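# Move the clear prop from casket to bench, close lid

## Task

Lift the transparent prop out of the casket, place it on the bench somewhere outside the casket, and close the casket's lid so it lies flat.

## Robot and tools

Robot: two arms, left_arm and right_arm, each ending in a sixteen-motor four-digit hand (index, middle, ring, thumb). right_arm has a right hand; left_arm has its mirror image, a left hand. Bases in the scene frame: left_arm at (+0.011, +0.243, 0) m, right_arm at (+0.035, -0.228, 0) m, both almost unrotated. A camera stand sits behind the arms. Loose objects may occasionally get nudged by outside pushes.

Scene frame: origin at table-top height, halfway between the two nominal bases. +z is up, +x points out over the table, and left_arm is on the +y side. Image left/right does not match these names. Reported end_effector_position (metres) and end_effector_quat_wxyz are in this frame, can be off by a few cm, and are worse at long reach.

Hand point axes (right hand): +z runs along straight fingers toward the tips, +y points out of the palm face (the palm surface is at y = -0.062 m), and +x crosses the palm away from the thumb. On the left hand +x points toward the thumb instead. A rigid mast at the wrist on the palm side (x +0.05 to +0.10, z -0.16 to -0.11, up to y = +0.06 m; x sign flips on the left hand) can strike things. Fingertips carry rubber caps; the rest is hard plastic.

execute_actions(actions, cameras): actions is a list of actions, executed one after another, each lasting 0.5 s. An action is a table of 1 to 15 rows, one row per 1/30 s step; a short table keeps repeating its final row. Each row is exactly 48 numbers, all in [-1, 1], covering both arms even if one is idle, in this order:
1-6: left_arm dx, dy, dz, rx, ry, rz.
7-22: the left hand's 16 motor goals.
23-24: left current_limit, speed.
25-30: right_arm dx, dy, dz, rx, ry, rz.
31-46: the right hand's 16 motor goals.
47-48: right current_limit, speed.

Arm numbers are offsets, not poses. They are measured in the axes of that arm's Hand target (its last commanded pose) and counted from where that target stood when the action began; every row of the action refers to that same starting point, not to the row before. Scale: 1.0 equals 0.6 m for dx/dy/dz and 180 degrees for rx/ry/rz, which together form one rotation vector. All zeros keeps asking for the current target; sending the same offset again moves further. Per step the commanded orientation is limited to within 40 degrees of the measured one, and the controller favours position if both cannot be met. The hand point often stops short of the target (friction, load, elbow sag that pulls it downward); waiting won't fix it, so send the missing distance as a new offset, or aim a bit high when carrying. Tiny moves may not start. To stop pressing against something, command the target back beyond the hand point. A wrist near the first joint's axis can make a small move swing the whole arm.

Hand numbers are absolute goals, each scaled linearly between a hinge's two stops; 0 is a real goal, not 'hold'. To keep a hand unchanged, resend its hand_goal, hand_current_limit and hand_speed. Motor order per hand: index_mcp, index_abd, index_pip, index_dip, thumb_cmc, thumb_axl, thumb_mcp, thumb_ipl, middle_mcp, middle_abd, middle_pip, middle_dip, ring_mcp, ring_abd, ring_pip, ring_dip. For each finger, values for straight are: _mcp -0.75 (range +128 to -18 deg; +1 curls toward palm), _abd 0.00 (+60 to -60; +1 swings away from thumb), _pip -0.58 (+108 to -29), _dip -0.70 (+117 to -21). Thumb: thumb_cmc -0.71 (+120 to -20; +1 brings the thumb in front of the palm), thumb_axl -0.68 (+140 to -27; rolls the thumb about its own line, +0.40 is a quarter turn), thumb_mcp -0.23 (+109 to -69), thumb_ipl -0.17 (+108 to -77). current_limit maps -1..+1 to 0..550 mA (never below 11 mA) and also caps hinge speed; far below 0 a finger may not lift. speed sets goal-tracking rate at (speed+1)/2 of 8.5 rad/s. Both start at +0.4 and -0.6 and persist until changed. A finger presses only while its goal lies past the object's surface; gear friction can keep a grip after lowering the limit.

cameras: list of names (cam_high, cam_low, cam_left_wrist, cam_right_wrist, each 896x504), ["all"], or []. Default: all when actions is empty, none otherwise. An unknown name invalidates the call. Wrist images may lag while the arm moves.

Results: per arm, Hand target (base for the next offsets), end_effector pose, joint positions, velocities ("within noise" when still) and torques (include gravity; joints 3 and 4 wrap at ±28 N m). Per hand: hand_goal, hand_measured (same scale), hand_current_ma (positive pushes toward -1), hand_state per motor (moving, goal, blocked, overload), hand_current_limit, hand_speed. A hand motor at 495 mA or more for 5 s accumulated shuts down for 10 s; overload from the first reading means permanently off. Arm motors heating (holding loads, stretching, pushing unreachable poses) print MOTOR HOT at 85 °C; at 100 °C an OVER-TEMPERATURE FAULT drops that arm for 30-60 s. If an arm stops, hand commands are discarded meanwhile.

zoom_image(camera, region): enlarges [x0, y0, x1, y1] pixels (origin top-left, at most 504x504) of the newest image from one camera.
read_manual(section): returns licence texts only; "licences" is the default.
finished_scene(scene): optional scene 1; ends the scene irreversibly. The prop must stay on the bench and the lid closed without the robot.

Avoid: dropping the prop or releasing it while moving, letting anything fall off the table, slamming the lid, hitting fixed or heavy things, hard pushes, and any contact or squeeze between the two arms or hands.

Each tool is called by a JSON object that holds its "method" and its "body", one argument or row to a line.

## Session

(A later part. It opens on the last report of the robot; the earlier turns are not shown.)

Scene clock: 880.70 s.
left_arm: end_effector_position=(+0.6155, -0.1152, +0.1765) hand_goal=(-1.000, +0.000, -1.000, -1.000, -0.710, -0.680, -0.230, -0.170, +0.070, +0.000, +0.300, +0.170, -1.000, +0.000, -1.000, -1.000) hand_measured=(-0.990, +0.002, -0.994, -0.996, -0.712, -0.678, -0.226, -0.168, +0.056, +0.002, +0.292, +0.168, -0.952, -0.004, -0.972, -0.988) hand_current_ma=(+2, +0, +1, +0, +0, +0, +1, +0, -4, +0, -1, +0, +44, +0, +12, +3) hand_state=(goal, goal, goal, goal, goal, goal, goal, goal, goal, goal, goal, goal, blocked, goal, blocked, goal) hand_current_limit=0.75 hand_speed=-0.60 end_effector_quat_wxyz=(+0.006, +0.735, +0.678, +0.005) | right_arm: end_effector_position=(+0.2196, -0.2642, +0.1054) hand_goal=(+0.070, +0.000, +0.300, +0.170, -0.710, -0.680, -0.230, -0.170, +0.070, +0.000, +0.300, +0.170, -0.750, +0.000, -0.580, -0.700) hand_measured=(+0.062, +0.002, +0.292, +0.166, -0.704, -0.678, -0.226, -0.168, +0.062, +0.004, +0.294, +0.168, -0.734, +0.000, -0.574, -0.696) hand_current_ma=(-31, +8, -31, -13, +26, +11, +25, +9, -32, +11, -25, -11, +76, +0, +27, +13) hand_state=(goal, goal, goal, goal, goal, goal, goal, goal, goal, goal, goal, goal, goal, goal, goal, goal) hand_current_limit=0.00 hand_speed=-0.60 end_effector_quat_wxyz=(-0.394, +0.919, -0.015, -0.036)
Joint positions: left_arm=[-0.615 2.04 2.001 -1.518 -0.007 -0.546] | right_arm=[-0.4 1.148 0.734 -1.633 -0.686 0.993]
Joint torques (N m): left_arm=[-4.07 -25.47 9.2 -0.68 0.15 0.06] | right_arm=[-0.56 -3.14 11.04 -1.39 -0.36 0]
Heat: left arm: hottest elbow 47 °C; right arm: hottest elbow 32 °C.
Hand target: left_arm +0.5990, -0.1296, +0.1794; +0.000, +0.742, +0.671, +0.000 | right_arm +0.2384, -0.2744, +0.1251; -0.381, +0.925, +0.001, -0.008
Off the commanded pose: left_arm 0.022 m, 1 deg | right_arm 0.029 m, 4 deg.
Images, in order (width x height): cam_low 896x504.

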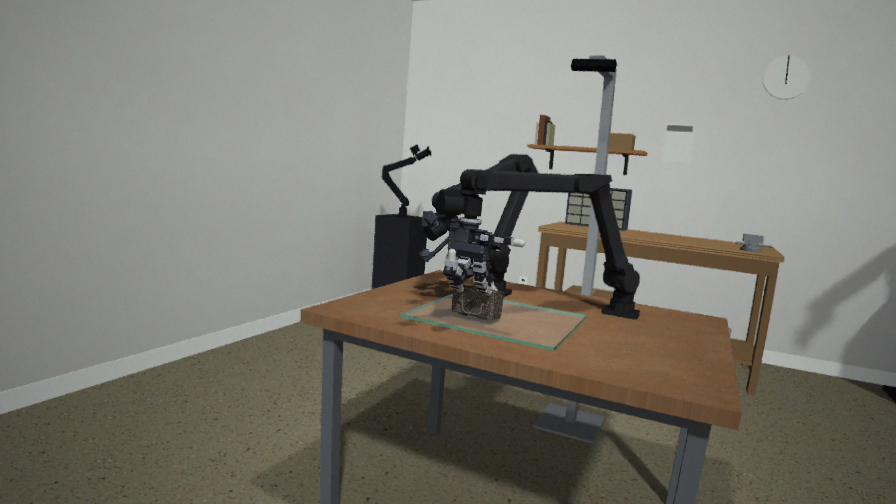

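{"method": "execute_actions", "body": {
  "actions": [
    [[0.002,-0.018,-0.015,0,0,0,-1,0,-1,-1,-0.71,-0.68,-0.23,-0.17,0.07,0,0.3,0.17,-1,0,-1,-1,0.75,-0.6,0.03,-0.012,-0.012,0,0,0,0.07,0,0.3,0.17,-0.71,-0.68,-0.23,-0.17,0.07,0,0.3,0.17,-0.75,0,-0.58,-0.7,0.0,-0.6]],
    [[0.002,-0.018,-0.015,0,0,0,-1,0,-1,-1,-0.71,-0.68,-0.23,-0.17,0.07,0,0.3,0.17,-1,0,-1,-1,0.75,-0.6,0,0,0,0,0,0,0.07,0,0.3,0.17,-0.71,-0.68,-0.23,-0.17,0.07,0,0.3,0.17,-0.75,0,-0.58,-0.7,0.0,-0.6]]
  ],
  "cameras": ["cam_low","cam_left_wrist"]
}}

{"method": "zoom_image", "body": {
  "camera": "cam_low",
  "region": [430, 250, 530, 340]
}}

Scene clock: 884.80 s.
left_arm: end_effector_position=(+0.5951, -0.1137, +0.1954) hand_goal=(-1.000, +0.000, -1.000, -1.000, -0.710, -0.680, -0.230, -0.170, +0.070, +0.000, +0.300, +0.170, -1.000, +0.000, -1.000, -1.000) hand_measured=(-0.990, +0.002, -0.994, -0.996, -0.712, -0.678, -0.226, -0.168, +0.056, +0.002, +0.292, +0.168, -0.952, +0.000, -0.972, -0.988) hand_current_ma=(+2, +0, +1, +0, +0, +0, +1, +0, -4, +0, -1, +0, +44, +0, +12, +2) hand_state=(goal, goal, goal, goal, goal, goal, goal, goal, goal, goal, goal, goal, blocked, goal, blocked, goal) hand_current_limit=0.75 hand_speed=-0.60 end_effector_quat_wxyz=(+0.008, +0.735, +0.678, +0.004) | right_arm: end_effector_position=(+0.2392, -0.2707, +0.1184) hand_goal=(+0.070, +0.000, +0.300, +0.170, -0.710, -0.680, -0.230, -0.170, +0.070, +0.000, +0.300, +0.170, -0.750, +0.000, -0.580, -0.700) hand_measured=(+0.062, +0.002, +0.292, +0.166, -0.704, -0.678, -0.226, -0.168, +0.062, +0.004, +0.294, +0.168, -0.734, +0.000, -0.574, -0.696) hand_current_ma=(-31, +8, -31, -13, +26, +11, +25, +9, -32, +11, -25, -11, +76, +0, +27, +13) hand_state=(goal, goal, goal, goal, goal, goal, goal, goal, goal, goal, goal, goal, goal, goal, goal, goal) hand_current_limit=0.00 hand_speed=-0.60 end_effector_quat_wxyz=(-0.387, +0.922, -0.005, -0.019)
Joint positions: left_arm=[-0.632 1.982 1.958 -1.53 -0.006 -0.563] | right_arm=[-0.391 1.159 0.789 -1.634 -0.689 0.997]
Joint torques (N m): left_arm=[-4.01 -24.7 8.58 -0.68 0.1 0.06] | right_arm=[1.38 -1.9 11.17 -1.24 -0.78 0.31]
Heat: left arm: hottest elbow 47 °C; right arm: hottest elbow 33 °C.
Hand target: left_arm +0.5778, -0.1251, +0.1974; +0.000, +0.742, +0.671, +0.000 | right_arm +0.2566, -0.2742, +0.1350; -0.381, +0.925, +0.001, -0.008
Off the commanded pose: left_arm 0.021 m, 2 deg | right_arm 0.024 m, 2 deg.
camera_calibration:
cam_left_wrist: T_world_to_cam=[[-0.672958, -0.739651, 0.00660955, 0.279431], [-0.491853, 0.454142, 0.742857, 0.148138], [-0.552457, 0.496661, -0.669418, 0.635756], [0, 0, 0, 1]] pos_world=[0.612135, -0.176349, 0.313694]
Images, in order (width x height): cam_low 896x504, cam_left_wrist 896x504.

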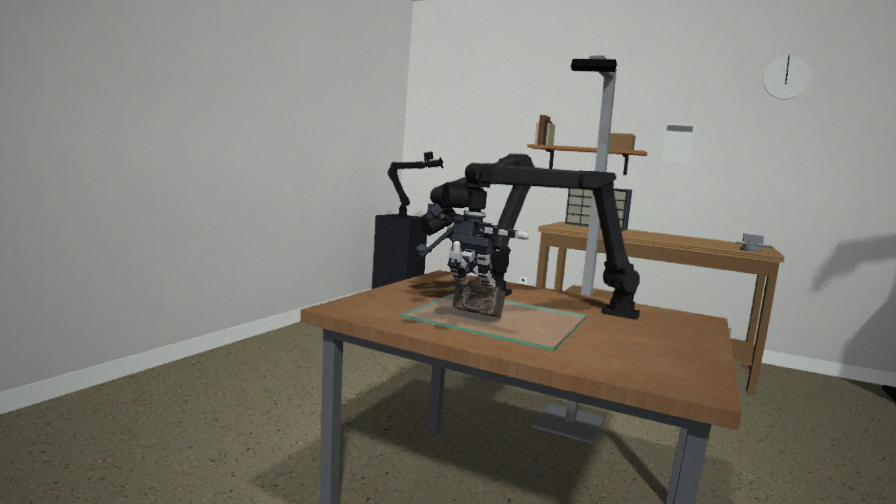

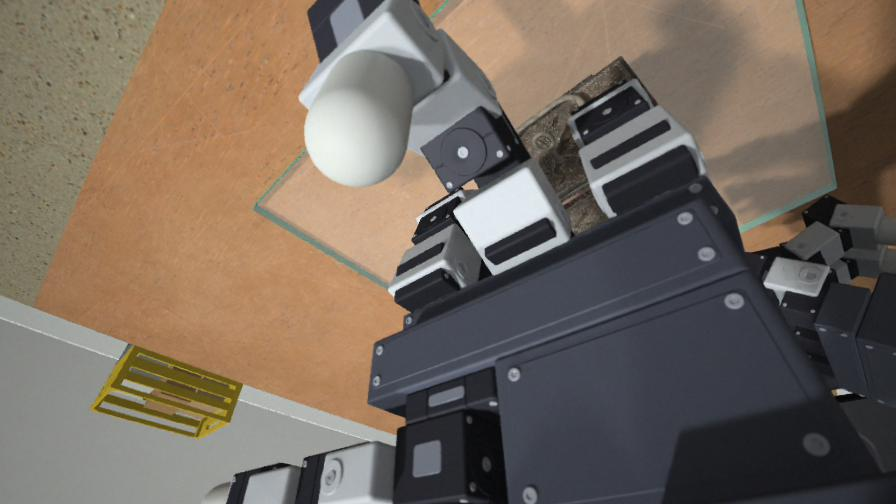

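Scaled by 5.040 from the camera's 896x504 image, which has a finer 1280x720 frame.

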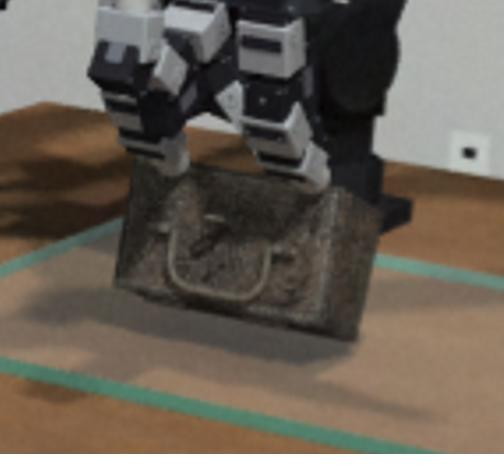

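{"method": "execute_actions", "body": {
  "actions": [
    [[0.003,-0.034,-0.018,0,0,0,-1,0,-1,-1,-0.71,-0.68,-0.23,-0.17,0.07,0,0.3,0.17,-1,0,-1,-1,0.75,-0.6,0,0,0,0,0,0,0.07,0,0.3,0.17,-0.71,-0.68,-0.23,-0.17,0.07,0,0.3,0.17,-0.75,0,-0.58,-0.7,0.0,-0.6]],
    [[0,0,0,0,0,0,-1,0,-1,-1,-0.71,-0.68,-0.23,-0.17,0.07,0,0.3,0.17,-1,0,-1,-1,0.75,-0.6,0,0,0,0,0,0,0.07,0,0.3,0.17,-0.71,-0.68,-0.23,-0.17,0.07,0,0.3,0.17,-0.75,0,-0.58,-0.7,0.0,-0.6]]
  ],
  "cameras": ["cam_low","cam_left_wrist"]
}}

{"method": "zoom_image", "body": {
  "camera": "cam_low",
  "region": [430, 250, 530, 340]
}}

Scene clock: 889.13 s.
left_arm: end_effector_position=(+0.5631, -0.1211, +0.2081) hand_goal=(-1.000, +0.000, -1.000, -1.000, -0.710, -0.680, -0.230, -0.170, +0.070, +0.000, +0.300, +0.170, -1.000, +0.000, -1.000, -1.000) hand_measured=(-0.990, +0.002, -0.994, -0.996, -0.712, -0.678, -0.226, -0.168, +0.056, +0.002, +0.292, +0.168, -0.986, +0.002, -0.992, -0.996) hand_current_ma=(+2, +0, +1, +0, +0, +0, +1, +0, -4, +0, -1, +0, +4, +0, +1, +0) hand_state=(goal, goal, goal, goal, goal, goal, goal, goal, goal, goal, goal, goal, goal, goal, goal, goal) hand_current_limit=0.75 hand_speed=-0.60 end_effector_quat_wxyz=(+0.005, +0.744, +0.668, +0.002) | right_arm: end_effector_position=(+0.2392, -0.2707, +0.1184) hand_goal=(+0.070, +0.000, +0.300, +0.170, -0.710, -0.680, -0.230, -0.170, +0.070, +0.000, +0.300, +0.170, -0.750, +0.000, -0.580, -0.700) hand_measured=(+0.062, +0.002, +0.292, +0.166, -0.704, -0.678, -0.226, -0.168, +0.062, +0.004, +0.294, +0.168, -0.734, +0.000, -0.574, -0.696) hand_current_ma=(-31, +8, -31, -13, +26, +11, +25, +9, -32, +11, -25, -11, +76, +0, +27, +13) hand_state=(goal, goal, goal, goal, goal, goal, goal, goal, goal, goal, goal, goal, goal, goal, goal, goal) hand_current_limit=0.00 hand_speed=-0.60 end_effector_quat_wxyz=(-0.387, +0.922, -0.005, -0.019)
Joint positions: left_arm=[-0.671 1.919 1.897 -1.539 -0.002 -0.576] | right_arm=[-0.391 1.159 0.789 -1.634 -0.689 0.997]
Joint torques (N m): left_arm=[-3.14 -23.06 9.03 -0.28 -0.04 0.03] | right_arm=[1.2 -1.67 11.15 -1.25 -0.78 0.31]
Heat: left arm: hottest elbow 46 °C; right arm: hottest elbow 34 °C.
Hand target: left_arm +0.5577, -0.1212, +0.2082; +0.000, +0.742, +0.671, +0.000 | right_arm +0.2566, -0.2742, +0.1350; -0.381, +0.925, +0.001, -0.008
Off the commanded pose: left_arm 0.005 m, 1 deg | right_arm 0.024 m, 2 deg.
camera_calibration:
cam_left_wrist: T_world_to_cam=[[-0.691511, -0.722285, 0.0108482, 0.264017], [-0.474246, 0.465266, 0.747408, 0.116789], [-0.544889, 0.511696, -0.664277, 0.626768], [0, 0, 0, 1]] pos_world=[0.579476, -0.184358, 0.326194]
Images, in order (width x height): cam_low 896x504, cam_left_wrist 896x504.

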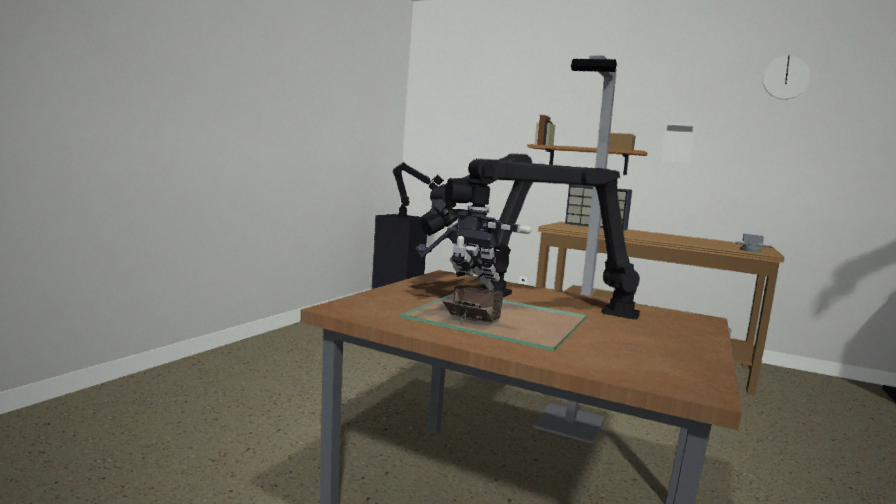

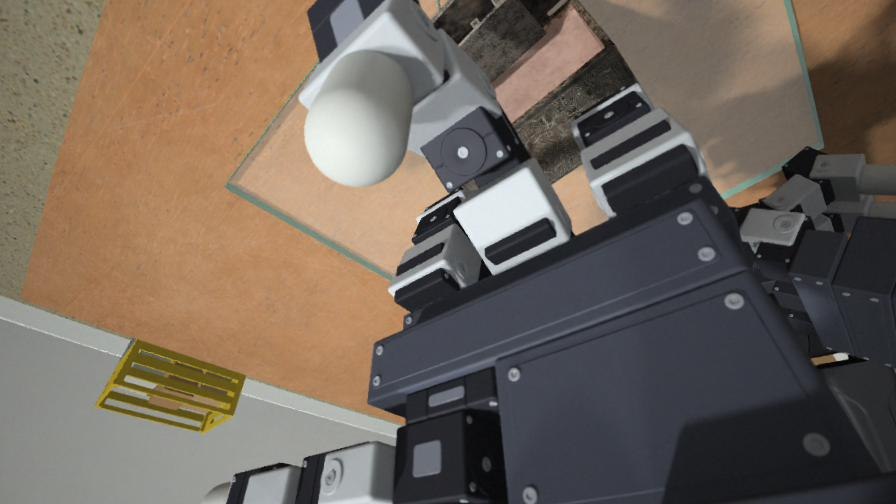

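Scaled by 5.040 from the camera's 896x504 image, which has a finer 1280x720 frame.

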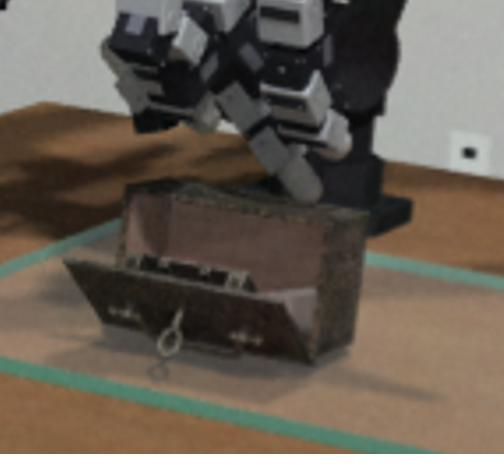

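{"method": "zoom_image", "body": {
  "camera": "cam_left_wrist",
  "region": [420, 0, 680, 180]
}}

{"method": "zoom_image", "body": {
  "camera": "cam_low",
  "region": [440, 280, 510, 330]
}}

Scaled by 1.938 from the camera's 896x504 image, which has a finer 1280x720 frame.

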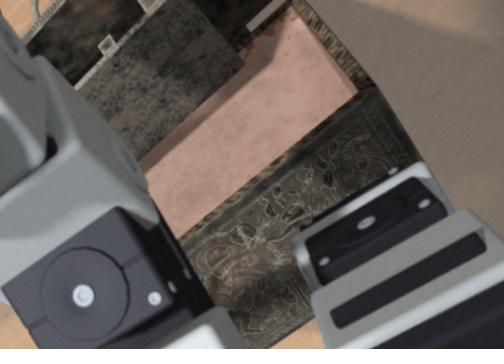

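Scaled by 7.200 from the camera's 896x504 image, which has a finer 1280x720 frame.

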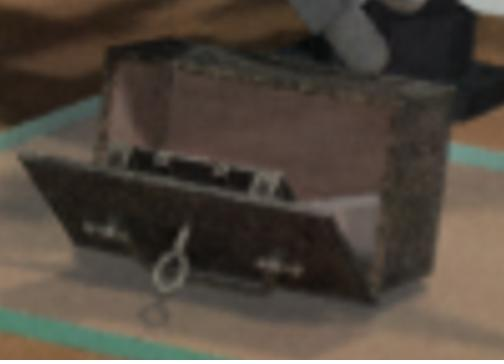

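{"method": "execute_actions", "body": {
  "actions": [
    [[0,0.08,-0.08,0,0,0,-1,0,-1,-1,-0.71,-0.68,-0.23,-0.17,0.07,0,0.3,0.17,0.07,0,0.3,0.17,0.75,-0.6,0,0,0,0,0,0,0.07,0,0.3,0.17,-0.71,-0.68,-0.23,-0.17,0.07,0,0.3,0.17,-0.75,0,-0.58,-0.7,0.0,-0.6]],
    [[0,0.05,0,0,0,0,-0.75,0,-0.58,-0.7,-0.71,-0.68,-0.23,-0.17,0.07,0,0.3,0.17,0.07,0,0.3,0.17,0.75,-0.6,0,0,0,0,0,0,0.07,0,0.3,0.17,-0.71,-0.68,-0.23,-0.17,0.07,0,0.3,0.17,-0.75,0,-0.58,-0.7,0.0,-0.6]]
  ],
  "cameras": ["cam_low","cam_left_wrist","cam_right_wrist"]
}}

{"method": "zoom_image", "body": {
  "camera": "cam_left_wrist",
  "region": [380, 0, 720, 200]
}}

{"method": "zoom_image", "body": {
  "camera": "cam_low",
  "region": [430, 270, 520, 335]
}}

Scene clock: 902.17 s.
left_arm: end_effector_position=(+0.6229, -0.1261, +0.2397) hand_goal=(-0.750, +0.000, -0.580, -0.700, -0.710, -0.680, -0.230, -0.170, +0.070, +0.000, +0.300, +0.170, +0.070, +0.000, +0.300, +0.170) hand_measured=(-0.750, +0.002, -0.582, -0.702, -0.712, -0.678, -0.226, -0.168, +0.056, +0.002, +0.292, +0.168, +0.050, +0.002, +0.292, +0.166) hand_current_ma=(+0, +0, +0, +0, +0, +0, +1, +0, -4, +0, -1, +0, -8, +0, -1, +0) hand_state=(goal, goal, goal, goal, goal, goal, goal, goal, goal, goal, goal, goal, blocked, goal, goal, goal) hand_current_limit=0.75 hand_speed=-0.60 end_effector_quat_wxyz=(+0.017, +0.741, +0.671, +0.006) | right_arm: end_effector_position=(+0.2392, -0.2707, +0.1184) hand_goal=(+0.070, +0.000, +0.300, +0.170, -0.710, -0.680, -0.230, -0.170, +0.070, +0.000, +0.300, +0.170, -0.750, +0.000, -0.580, -0.700) hand_measured=(+0.062, +0.002, +0.292, +0.166, -0.704, -0.678, -0.226, -0.168, +0.062, +0.004, +0.294, +0.168, -0.734, +0.000, -0.574, -0.696) hand_current_ma=(-31, +8, -31, -13, +26, +11, +25, +9, -32, +11, -25, -11, +76, +0, +27, +13) hand_state=(goal, goal, goal, goal, goal, goal, goal, goal, goal, goal, goal, goal, goal, goal, goal, goal) hand_current_limit=0.00 hand_speed=-0.60 end_effector_quat_wxyz=(-0.387, +0.922, -0.005, -0.019)
Joint positions: left_arm=[-0.62 2.072 2.216 -1.68 -0.005 -0.532] | right_arm=[-0.391 1.159 0.789 -1.634 -0.689 0.997]
Joint torques (N m): left_arm=[-0.79 -23.94 13.82 0.02 -0.29 0.3] | right_arm=[1.49 -1.73 11.15 -1.21 -0.78 0.3]
Heat: left arm: hottest elbow 45 °C; right arm: hottest elbow 36 °C.
Hand target: left_arm +0.6352, -0.1291, +0.2562; +0.000, +0.742, +0.671, +0.000 | right_arm +0.2566, -0.2742, +0.1350; -0.381, +0.925, +0.001, -0.008
Off the commanded pose: left_arm 0.021 m, 2 deg | right_arm 0.024 m, 2 deg.
joint sent to its limit (left arm) — joint 4 (wrist pitch), lower limit. The joint targets are off in position and orientation.
camera_calibration:
cam_left_wrist: T_world_to_cam=[[-0.686433, -0.727178, 0.00467096, 0.299023], [-0.493783, 0.470812, 0.731105, 0.140711], [-0.533842, 0.499548, -0.682249, 0.678715], [0, 0, 0, 1]] pos_world=[0.637066, -0.187856, 0.358782]
cam_right_wrist: T_world_to_cam=[[-0.788546, -0.406028, -0.461883, 0.173504], [-0.453467, -0.123434, 0.882685, -0.0676499], [-0.415407, 0.905486, -0.086787, 0.480421], [0, 0, 0, 1]] pos_world=[0.305709, -0.372917, 0.181547]
Images, in order (width x height): cam_low 896x504, cam_left_wrist 896x504, cam_right_wrist 896x504.

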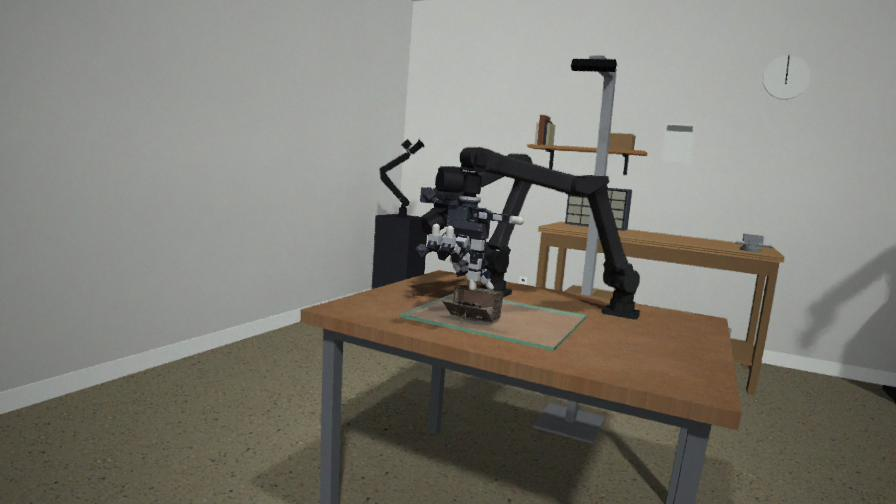

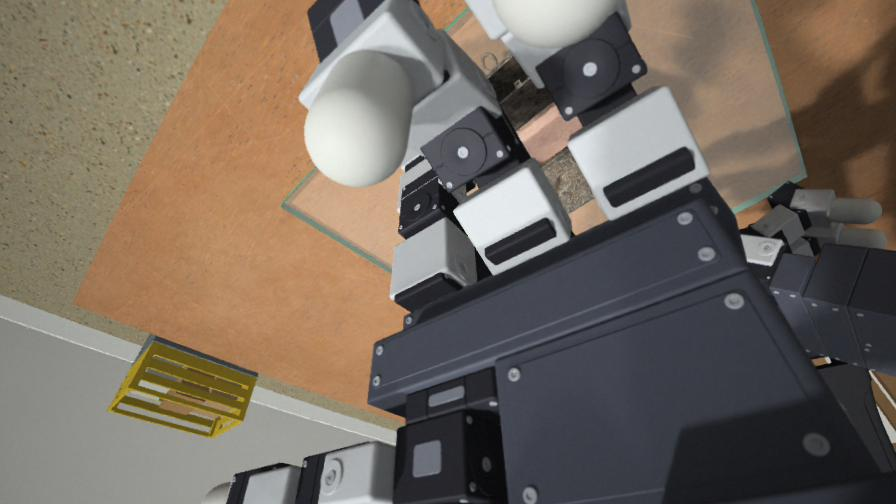

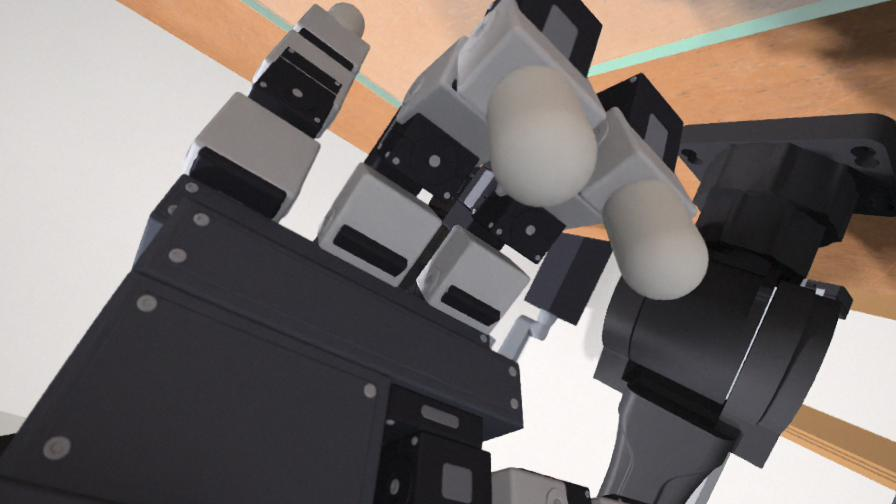

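Scaled by 1.482 from the camera's 896x504 image, which has a finer 1280x720 frame.

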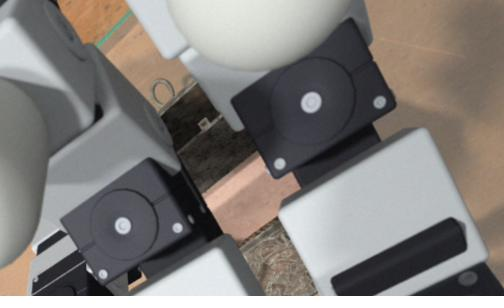

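Scaled by 5.600 from the camera's 896x504 image, which has a finer 1280x720 frame.

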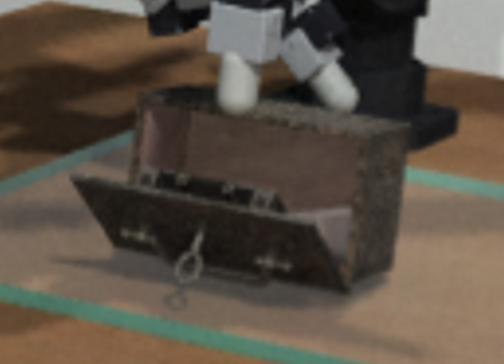

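{"method": "execute_actions", "body": {
  "actions": [
    [[0,0,0,0,0,0,-1,0,-1,-1,-0.71,-0.68,-0.23,-0.17,-1,0,-1,-1,-1,0,-1,-1,0.75,-0.6,0,0,0,0,0,0,0.07,0,0.3,0.17,-0.71,-0.68,-0.23,-0.17,0.07,0,0.3,0.17,-0.75,0,-0.58,-0.7,0.0,-0.6]],
    [[0,0,0,0,0,0,-1,0,-1,-1,-0.71,-0.68,-0.23,-0.17,-1,0,-1,-1,-1,0,-1,-1,0.75,-0.6,0,0,0,0,0,0,0.07,0,0.3,0.17,-0.71,-0.68,-0.23,-0.17,0.07,0,0.3,0.17,-0.75,0,-0.58,-0.7,0.0,-0.6]]
  ],
  "cameras": ["cam_low","cam_left_wrist"]
}}

{"method": "zoom_image", "body": {
  "camera": "cam_left_wrist",
  "region": [380, 0, 720, 200]
}}

Scene clock: 905.73 s.
left_arm: end_effector_position=(+0.6195, -0.1318, +0.2397) hand_goal=(-1.000, +0.000, -1.000, -1.000, -0.710, -0.680, -0.230, -0.170, -1.000, +0.000, -1.000, -1.000, -1.000, +0.000, -1.000, -1.000) hand_measured=(-0.988, +0.002, -0.994, -0.996, -0.712, -0.678, -0.226, -0.168, -0.990, +0.002, -0.992, -0.996, -0.988, +0.002, -0.992, -0.996) hand_current_ma=(+3, +0, +1, +0, +0, +0, +1, +0, +2, +0, +1, +0, +3, +0, +1, +0) hand_state=(goal, goal, goal, goal, goal, goal, goal, goal, goal, goal, goal, goal, goal, goal, goal, goal) hand_current_limit=0.75 hand_speed=-0.60 end_effector_quat_wxyz=(+0.017, +0.745, +0.667, +0.006) | right_arm: end_effector_position=(+0.2392, -0.2707, +0.1184) hand_goal=(+0.070, +0.000, +0.300, +0.170, -0.710, -0.680, -0.230, -0.170, +0.070, +0.000, +0.300, +0.170, -0.750, +0.000, -0.580, -0.700) hand_measured=(+0.062, +0.002, +0.292, +0.166, -0.704, -0.678, -0.226, -0.168, +0.062, +0.004, +0.294, +0.168, -0.734, +0.000, -0.574, -0.696) hand_current_ma=(-31, +8, -31, -13, +26, +11, +25, +9, -32, +11, -25, -11, +76, +0, +27, +13) hand_state=(goal, goal, goal, goal, goal, goal, goal, goal, goal, goal, goal, goal, goal, goal, goal, goal) hand_current_limit=0.00 hand_speed=-0.60 end_effector_quat_wxyz=(-0.387, +0.922, -0.005, -0.019)
Joint positions: left_arm=[-0.629 2.072 2.216 -1.68 -0.005 -0.532] | right_arm=[-0.391 1.159 0.789 -1.634 -0.689 0.997]
Joint torques (N m): left_arm=[-1.08 -23.82 13.76 -0.14 -0.15 0.3] | right_arm=[1.26 -1.73 11.19 -1.21 -0.78 0.3]
Heat: left arm: hottest elbow 45 °C; right arm: hottest elbow 37 °C.
Hand target: left_arm +0.6352, -0.1291, +0.2562; +0.000, +0.742, +0.671, +0.000 | right_arm +0.2566, -0.2742, +0.1350; -0.381, +0.925, +0.001, -0.008
Off the commanded pose: left_arm 0.023 m, 2 deg | right_arm 0.024 m, 2 deg.
joint sent to its limit (left arm) — joint 4 (wrist pitch), lower limit. The joint targets are off in position and orientation.
camera_calibration:
cam_left_wrist: T_world_to_cam=[[-0.693649, -0.720301, 0.00418994, 0.29807], [-0.489298, 0.475446, 0.731121, 0.139406], [-0.52862, 0.505091, -0.682235, 0.677265], [0, 0, 0, 1]] pos_world=[0.632983, -0.19366, 0.358883]
Images, in order (width x height): cam_low 896x504, cam_left_wrist 896x504.

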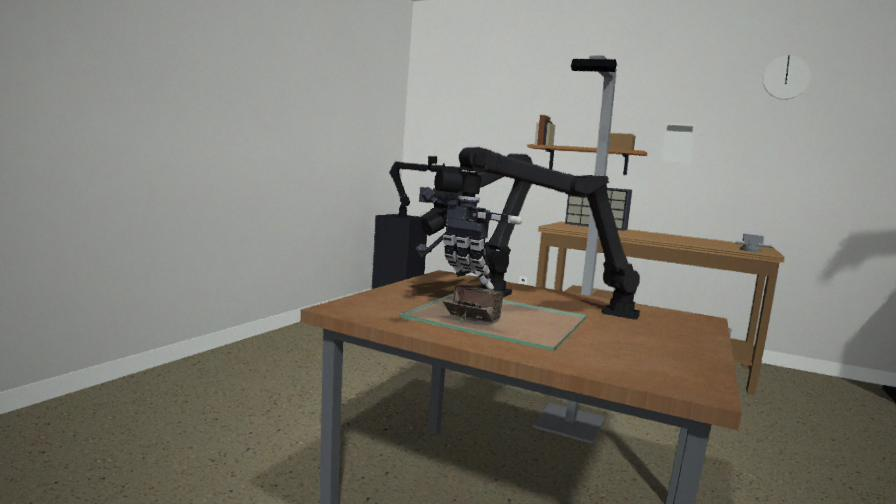

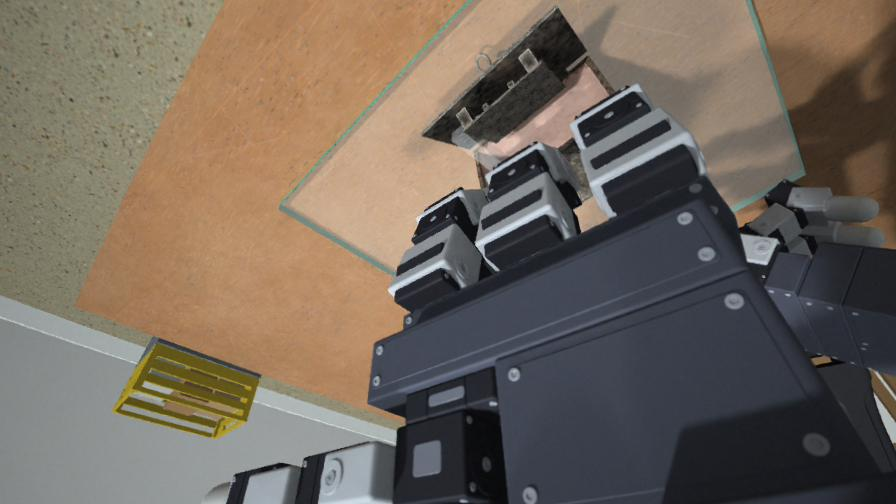

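Scaled by 1.482 from the camera's 896x504 image, which has a finer 1280x720 frame.

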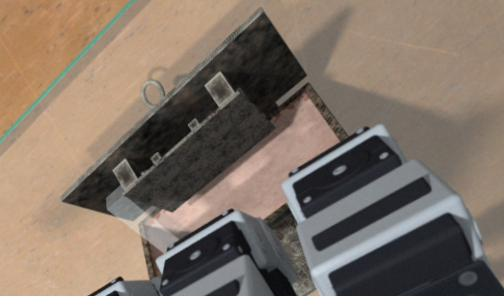

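{"method": "zoom_image", "body": {
  "camera": "cam_left_wrist",
  "region": [415, 95, 515, 175]
}}

{"method": "zoom_image", "body": {
  "camera": "cam_left_wrist",
  "region": [540, 30, 640, 110]
}}

Scaled by 5.040 from the camera's 896x504 image, which has a finer 1280x720 frame.

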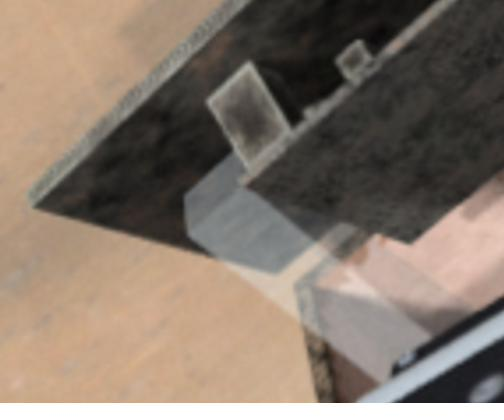

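Scaled by 5.040 from the camera's 896x504 image, which has a finer 1280x720 frame.

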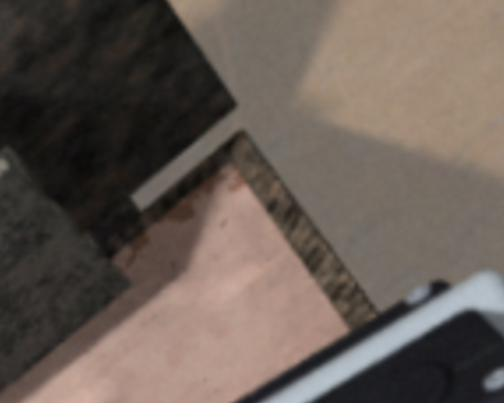

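{"method": "execute_actions", "body": {
  "actions": [
    [[0,-0.1,0.0,0,0,0,-1,0,-1,-1,-0.71,-0.68,-0.23,-0.17,-1,0,-1,-1,-1,0,-1,-1,0.75,-0.6,0,0,0,0,0,0,0.07,0,0.3,0.17,-0.71,-0.68,-0.23,-0.17,0.07,0,0.3,0.17,-0.75,0,-0.58,-0.7,0.0,-0.6]]
  ],
  "cameras": ["cam_left_wrist","cam_high"]
}}

{"method": "zoom_image", "body": {
  "camera": "cam_left_wrist",
  "region": [340, 0, 600, 170]
}}

Scene clock: 918.73 s.
left_arm: end_effector_position=(+0.5803, -0.1216, +0.2571) hand_goal=(-1.000, +0.000, -1.000, -1.000, -0.710, -0.680, -0.230, -0.170, -1.000, +0.000, -1.000, -1.000, -1.000, +0.000, -1.000, -1.000) hand_measured=(-0.990, +0.002, -0.994, -0.996, -0.712, -0.678, -0.226, -0.168, -0.990, +0.002, -0.992, -0.996, -0.990, +0.002, -0.992, -0.996) hand_current_ma=(+2, +0, +1, +0, +0, +0, +1, +0, +2, +0, +1, +0, +2, +0, +1, +0) hand_state=(goal, goal, goal, goal, goal, goal, goal, goal, goal, goal, goal, goal, goal, goal, goal, goal) hand_current_limit=0.75 hand_speed=-0.60 end_effector_quat_wxyz=(+0.009, +0.745, +0.667, +0.003) | right_arm: end_effector_position=(+0.2392, -0.2707, +0.1184) hand_goal=(+0.070, +0.000, +0.300, +0.170, -0.710, -0.680, -0.230, -0.170, +0.070, +0.000, +0.300, +0.170, -0.750, +0.000, -0.580, -0.700) hand_measured=(+0.062, +0.002, +0.292, +0.166, -0.704, -0.678, -0.226, -0.168, +0.062, +0.004, +0.294, +0.168, -0.734, +0.000, -0.574, -0.696) hand_current_ma=(-31, +8, -31, -13, +26, +11, +25, +9, -32, +11, -25, -11, +76, +0, +27, +13) hand_state=(goal, goal, goal, goal, goal, goal, goal, goal, goal, goal, goal, goal, goal, goal, goal, goal) hand_current_limit=0.00 hand_speed=-0.60 end_effector_quat_wxyz=(-0.387, +0.922, -0.005, -0.019)
Joint positions: left_arm=[-0.654 1.963 2.092 -1.681 -0.004 -0.556] | right_arm=[-0.391 1.159 0.789 -1.634 -0.689 0.997]
Joint torques (N m): left_arm=[-3.25 -23.41 8.9 -0.14 0.01 0.01] | right_arm=[1.26 -1.79 11.22 -1.22 -0.78 0.3]
Heat: left arm: hottest elbow 47 °C; right arm: hottest elbow 38 °C.
Hand target: left_arm +0.5756, -0.1231, +0.2563; +0.000, +0.742, +0.671, +0.000 | right_arm +0.2566, -0.2742, +0.1350; -0.381, +0.925, +0.001, -0.008
Off the commanded pose: left_arm 0.005 m, 1 deg | right_arm 0.024 m, 2 deg.
joint sent to its limit (left arm) — joint 4 (wrist pitch), lower limit. The joint targets are off in position, not in orientation.
camera_calibration:
cam_left_wrist: T_world_to_cam=[[-0.693986, -0.719941, 0.00825918, 0.277283], [-0.478225, 0.469499, 0.742207, 0.0927327], [-0.538223, 0.511132, -0.670119, 0.66646], [0, 0, 0, 1]] pos_world=[0.595482, -0.184559, 0.375491]
Images, in order (width x height): cam_high 896x504, cam_left_wrist 896x504.

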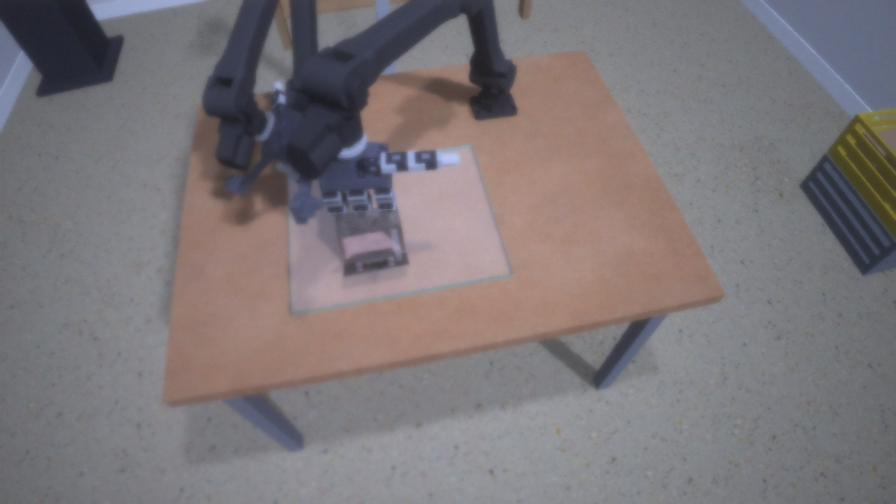

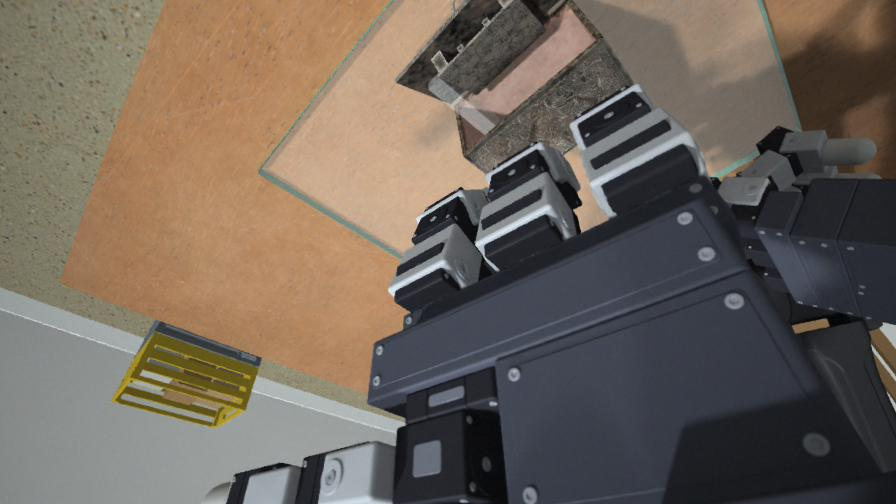

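Scaled by 1.938 from the camera's 896x504 image, which has a finer 1280x720 frame.

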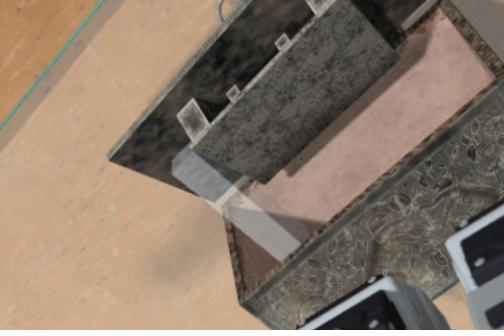

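{"method": "zoom_image", "body": {
  "camera": "cam_left_wrist",
  "region": [410, 55, 530, 155]
}}

{"method": "zoom_image", "body": {
  "camera": "cam_high",
  "region": [320, 190, 430, 290]
}}

Scaled by 4.200 from the camera's 896x504 image, which has a finer 1280x720 frame.

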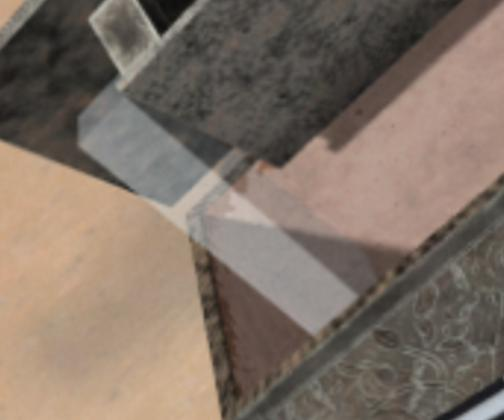

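Scaled by 4.582 from the camera's 896x504 image, which has a finer 1280x720 frame.

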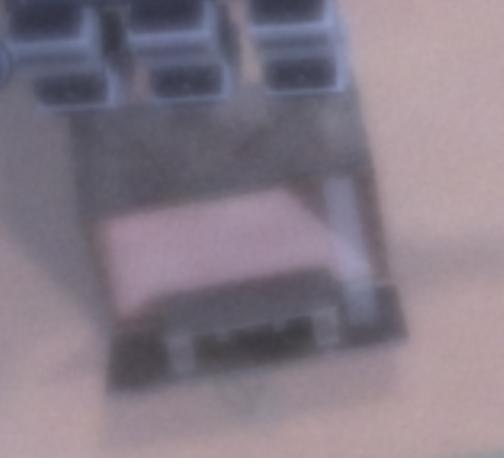

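{"method": "execute_actions", "body": {
  "actions": [
    [[0,0,0,0,0,0,-1,0,-1,-1,-0.71,-0.68,-0.23,-0.17,-1,0,-1,-1,-1,0,-1,-1,0.75,-0.6,0,-0.05,-0.05,0,0,0,0.07,0,0.3,0.17,-0.71,-0.68,-0.23,-0.17,0.07,0,0.3,0.17,-0.75,0,-0.58,-0.7,0.3,-0.6]],
    [[0,0,0,0,0,0,-1,0,-1,-1,-0.71,-0.68,-0.23,-0.17,-1,0,-1,-1,-1,0,-1,-1,0.75,-0.6,0.15,0,0,0,0,0,0.07,0,0.3,0.17,-0.71,-0.68,-0.23,-0.17,0.07,0,0.3,0.17,-0.75,0,-0.58,-0.7,0.3,-0.6]],
    [[0,0,0,0,0,0,-1,0,-1,-1,-0.71,-0.68,-0.23,-0.17,-1,0,-1,-1,-1,0,-1,-1,0.75,-0.6,0,0,0,0,0,0,0.07,0,0.3,0.17,-0.71,-0.68,-0.23,-0.17,0.07,0,0.3,0.17,-0.75,0,-0.58,-0.7,0.3,-0.6]]
  ],
  "cameras": ["cam_left_wrist","cam_low"]
}}

{"method": "zoom_image", "body": {
  "camera": "cam_low",
  "region": [420, 230, 540, 340]
}}

Scene clock: 948.00 s.
left_arm: end_effector_position=(+0.5803, -0.1216, +0.2571) hand_goal=(-1.000, +0.000, -1.000, -1.000, -0.710, -0.680, -0.230, -0.170, -1.000, +0.000, -1.000, -1.000, -1.000, +0.000, -1.000, -1.000) hand_measured=(-0.990, +0.002, -0.994, -0.996, -0.712, -0.678, -0.226, -0.168, -0.990, +0.002, -0.992, -0.996, -0.990, +0.002, -0.992, -0.996) hand_current_ma=(+2, +0, +1, +0, +0, +0, +1, +0, +2, +0, +1, +0, +2, +0, +1, +0) hand_state=(goal, goal, goal, goal, goal, goal, goal, goal, goal, goal, goal, goal, goal, goal, goal, goal) hand_current_limit=0.75 hand_speed=-0.60 end_effector_quat_wxyz=(+0.009, +0.745, +0.667, +0.003) | right_arm: end_effector_position=(+0.3261, -0.2677, +0.1576) hand_goal=(+0.070, +0.000, +0.300, +0.170, -0.710, -0.680, -0.230, -0.170, +0.070, +0.000, +0.300, +0.170, -0.750, +0.000, -0.580, -0.700) hand_measured=(+0.064, +0.002, +0.292, +0.166, -0.702, -0.678, -0.226, -0.168, +0.062, +0.002, +0.294, +0.168, -0.734, +0.000, -0.574, -0.696) hand_current_ma=(-30, +8, -29, -13, +31, +11, +25, +9, -32, +9, -25, -11, +68, +1, +24, +12) hand_state=(goal, goal, goal, goal, goal, goal, goal, goal, goal, goal, goal, goal, goal, goal, goal, goal) hand_current_limit=0.30 hand_speed=-0.60 end_effector_quat_wxyz=(-0.389, +0.921, -0.004, -0.031)
Joint positions: left_arm=[-0.654 1.963 2.092 -1.681 -0.004 -0.556] | right_arm=[-0.274 1.343 1.056 -1.654 -0.729 1.127]
Joint torques (N m): left_arm=[-3.37 -23.41 8.87 -0.16 0.03 0] | right_arm=[1.2 -4.84 12.04 -0.7 -0.67 0.31]
Heat: left arm: hottest elbow 47 °C; right arm: hottest elbow 40 °C.
Hand target: left_arm +0.5756, -0.1230, +0.2563; +0.000, +0.742, +0.671, +0.000 | right_arm +0.3472, -0.2733, +0.1762; -0.381, +0.925, +0.001, -0.008
Off the commanded pose: left_arm 0.005 m, 1 deg | right_arm 0.029 m, 3 deg.
joint sent to its limit (left arm) — joint 4 (wrist pitch), lower limit. The joint targets are off in position, not in orientation.
camera_calibration:
cam_left_wrist: T_world_to_cam=[[-0.693699, -0.720218, 0.00824166, 0.277137], [-0.478419, 0.469296, 0.74221, 0.0928573], [-0.538421, 0.510927, -0.670116, 0.666593], [0, 0, 0, 1]] pos_world=[0.595581, -0.184559, 0.375491]
Images, in order (width x height): cam_low 896x504, cam_left_wrist 896x504.

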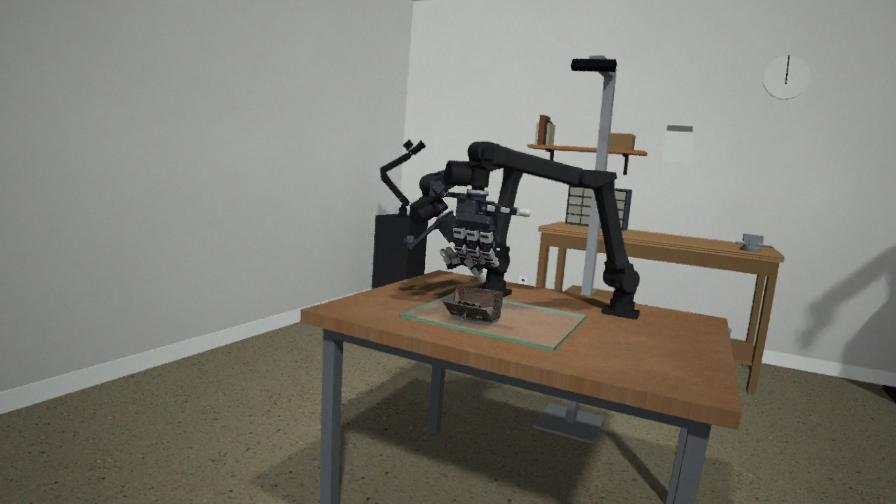

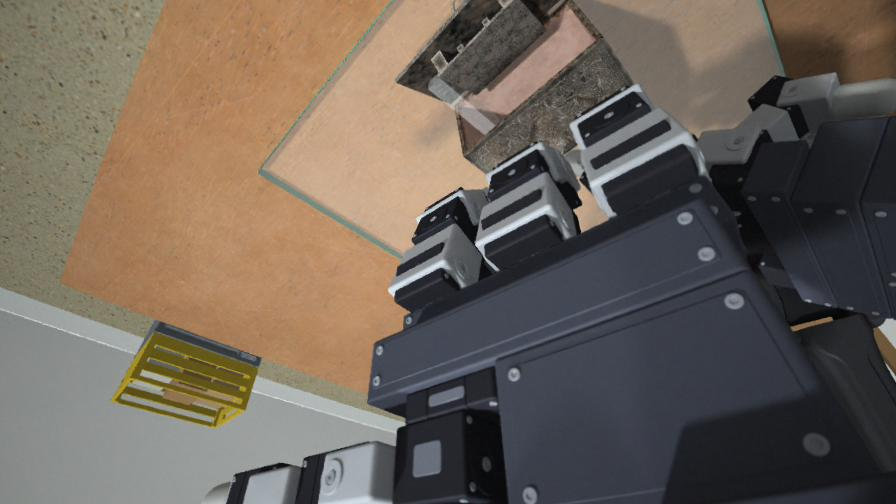

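Scaled by 4.200 from the camera's 896x504 image, which has a finer 1280x720 frame.

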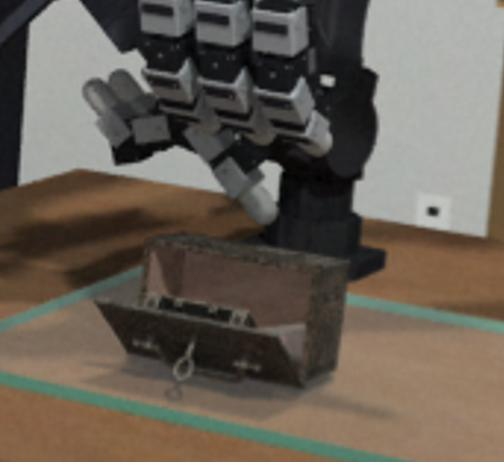

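{"method": "execute_actions", "body": {
  "actions": [
    [[0,0.025,0,0,0,0,0.07,0,0.3,0.17,-0.71,-0.68,-0.23,-0.17,-0.75,0,-0.58,-0.7,0.07,0,0.3,0.17,0.75,-0.6,0,0,0,0,0,0,0.07,0,0.3,0.17,-0.71,-0.68,-0.23,-0.17,0.07,0,0.3,0.17,-0.75,0,-0.58,-0.7,0.3,-0.6]],
    [[0,0,0,0,0,0,0.07,0,0.3,0.17,-0.71,-0.68,-0.23,-0.17,-0.75,0,-0.58,-0.7,0.07,0,0.3,0.17,0.75,-0.6,0.015,0.035,0.035,0,0,0,0.07,0,0.3,0.17,-0.71,-0.68,-0.23,-0.17,0.07,0,0.3,0.17,-0.75,0,-0.58,-0.7,0.6,-0.6]],
    [[0,0,0.1,0,0,0,0.07,0,0.3,0.17,-0.71,-0.68,-0.23,-0.17,-0.75,0,-0.58,-0.7,0.07,0,0.3,0.17,0.75,-0.6,0,0.02,0.02,0,0,0,0.07,0,0.3,0.17,-0.71,-0.68,-0.23,-0.17,0.07,0,0.3,0.17,-0.75,0,-0.58,-0.7,0.6,-0.6]]
  ],
  "cameras": ["cam_high","cam_low"]
}}

{"method": "zoom_image", "body": {
  "camera": "cam_low",
  "region": [420, 230, 540, 340]
}}

Scene clock: 953.23 s.
left_arm: end_effector_position=(+0.5846, -0.1252, +0.1973) hand_goal=(+0.070, +0.000, +0.300, +0.170, -0.710, -0.680, -0.230, -0.170, -0.750, +0.000, -0.580, -0.700, +0.070, +0.000, +0.300, +0.170) hand_measured=(+0.054, +0.002, +0.294, +0.168, -0.712, -0.678, -0.226, -0.168, -0.750, +0.002, -0.582, -0.702, +0.054, +0.002, +0.294, +0.166) hand_current_ma=(-6, +0, -1, +0, +0, +0, +1, +0, +0, +0, +0, +0, -6, +0, -1, +0) hand_state=(goal, goal, goal, goal, goal, goal, goal, goal, goal, goal, goal, goal, goal, goal, goal, goal) hand_current_limit=0.75 hand_speed=-0.60 end_effector_quat_wxyz=(-0.006, +0.745, +0.667, +0.000) | right_arm: end_effector_position=(+0.3539, -0.2781, +0.1370) hand_goal=(+0.070, +0.000, +0.300, +0.170, -0.710, -0.680, -0.230, -0.170, +0.070, +0.000, +0.300, +0.170, -0.750, +0.000, -0.580, -0.700) hand_measured=(+0.064, +0.002, +0.292, +0.166, -0.702, -0.678, -0.226, -0.168, +0.062, +0.002, +0.294, +0.168, -0.762, -0.016, -0.588, -0.704) hand_current_ma=(-30, +8, -29, -13, +31, +11, +25, +9, -32, +9, -25, -11, -50, -61, -37, -14) hand_state=(goal, goal, goal, goal, goal, goal, goal, goal, goal, goal, goal, goal, goal, goal, goal, goal) hand_current_limit=0.60 hand_speed=-0.60 end_effector_quat_wxyz=(-0.380, +0.925, +0.003, +0.001)
Joint positions: left_arm=[-0.654 1.994 1.988 -1.576 -0.003 -0.556] | right_arm=[-0.279 1.388 1.056 -1.538 -0.731 1.134]
Joint torques (N m): left_arm=[-1.9 -23.47 9.68 0.68 -0.09 0.12] | right_arm=[1.26 -4.72 6.69 0.02 -0.7 0.31]
Heat: left arm: hottest elbow 47 °C; right arm: hottest elbow 39 °C.
Hand target: left_arm +0.5905, -0.1245, +0.1963; +0.000, +0.742, +0.671, +0.000 | right_arm +0.3555, -0.2734, +0.1294; -0.381, +0.925, +0.001, -0.008
Off the commanded pose: left_arm 0.006 m, 1 deg | right_arm 0.009 m, 1 deg.
Images, in order (width x height): cam_high 896x504, cam_low 896x504.

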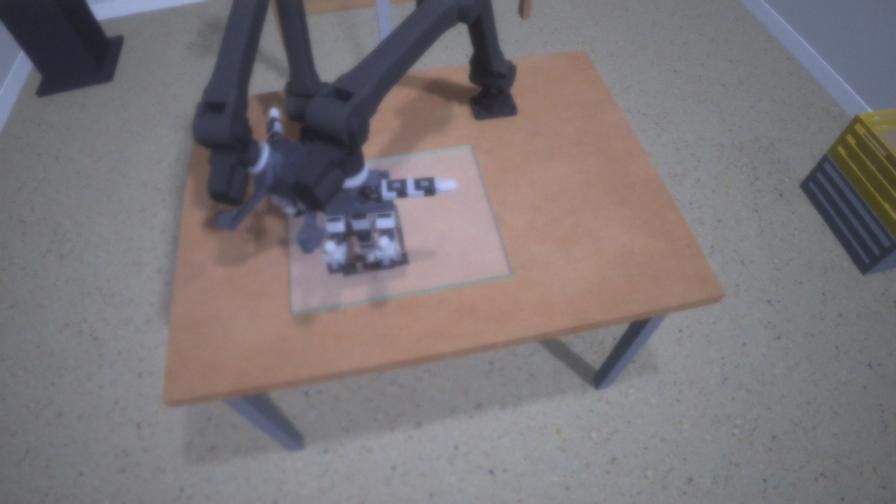

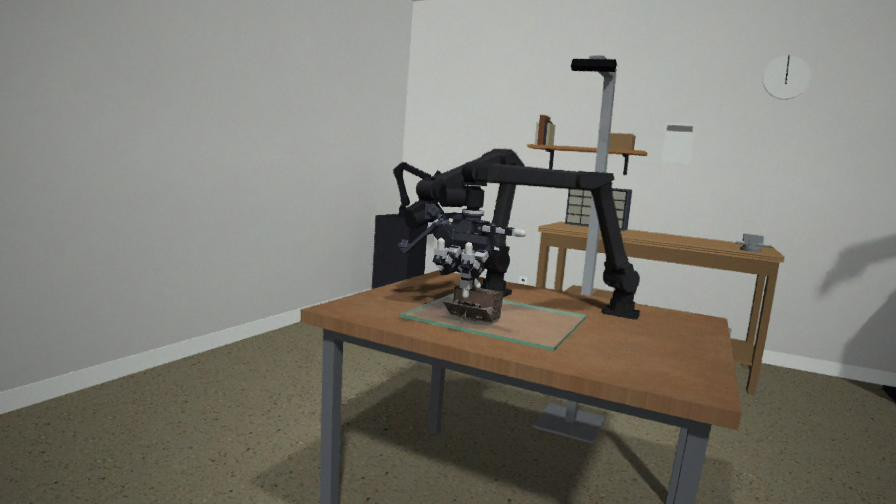

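Scaled by 4.200 from the camera's 896x504 image, which has a finer 1280x720 frame.

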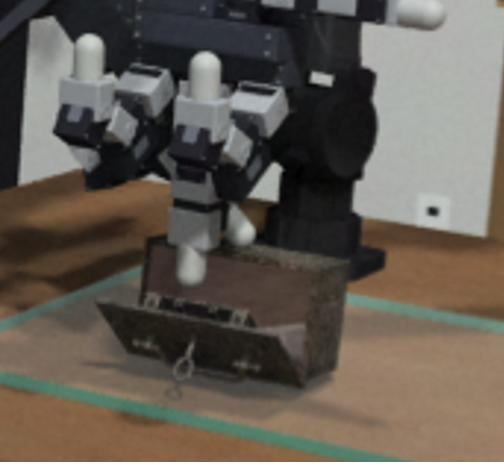

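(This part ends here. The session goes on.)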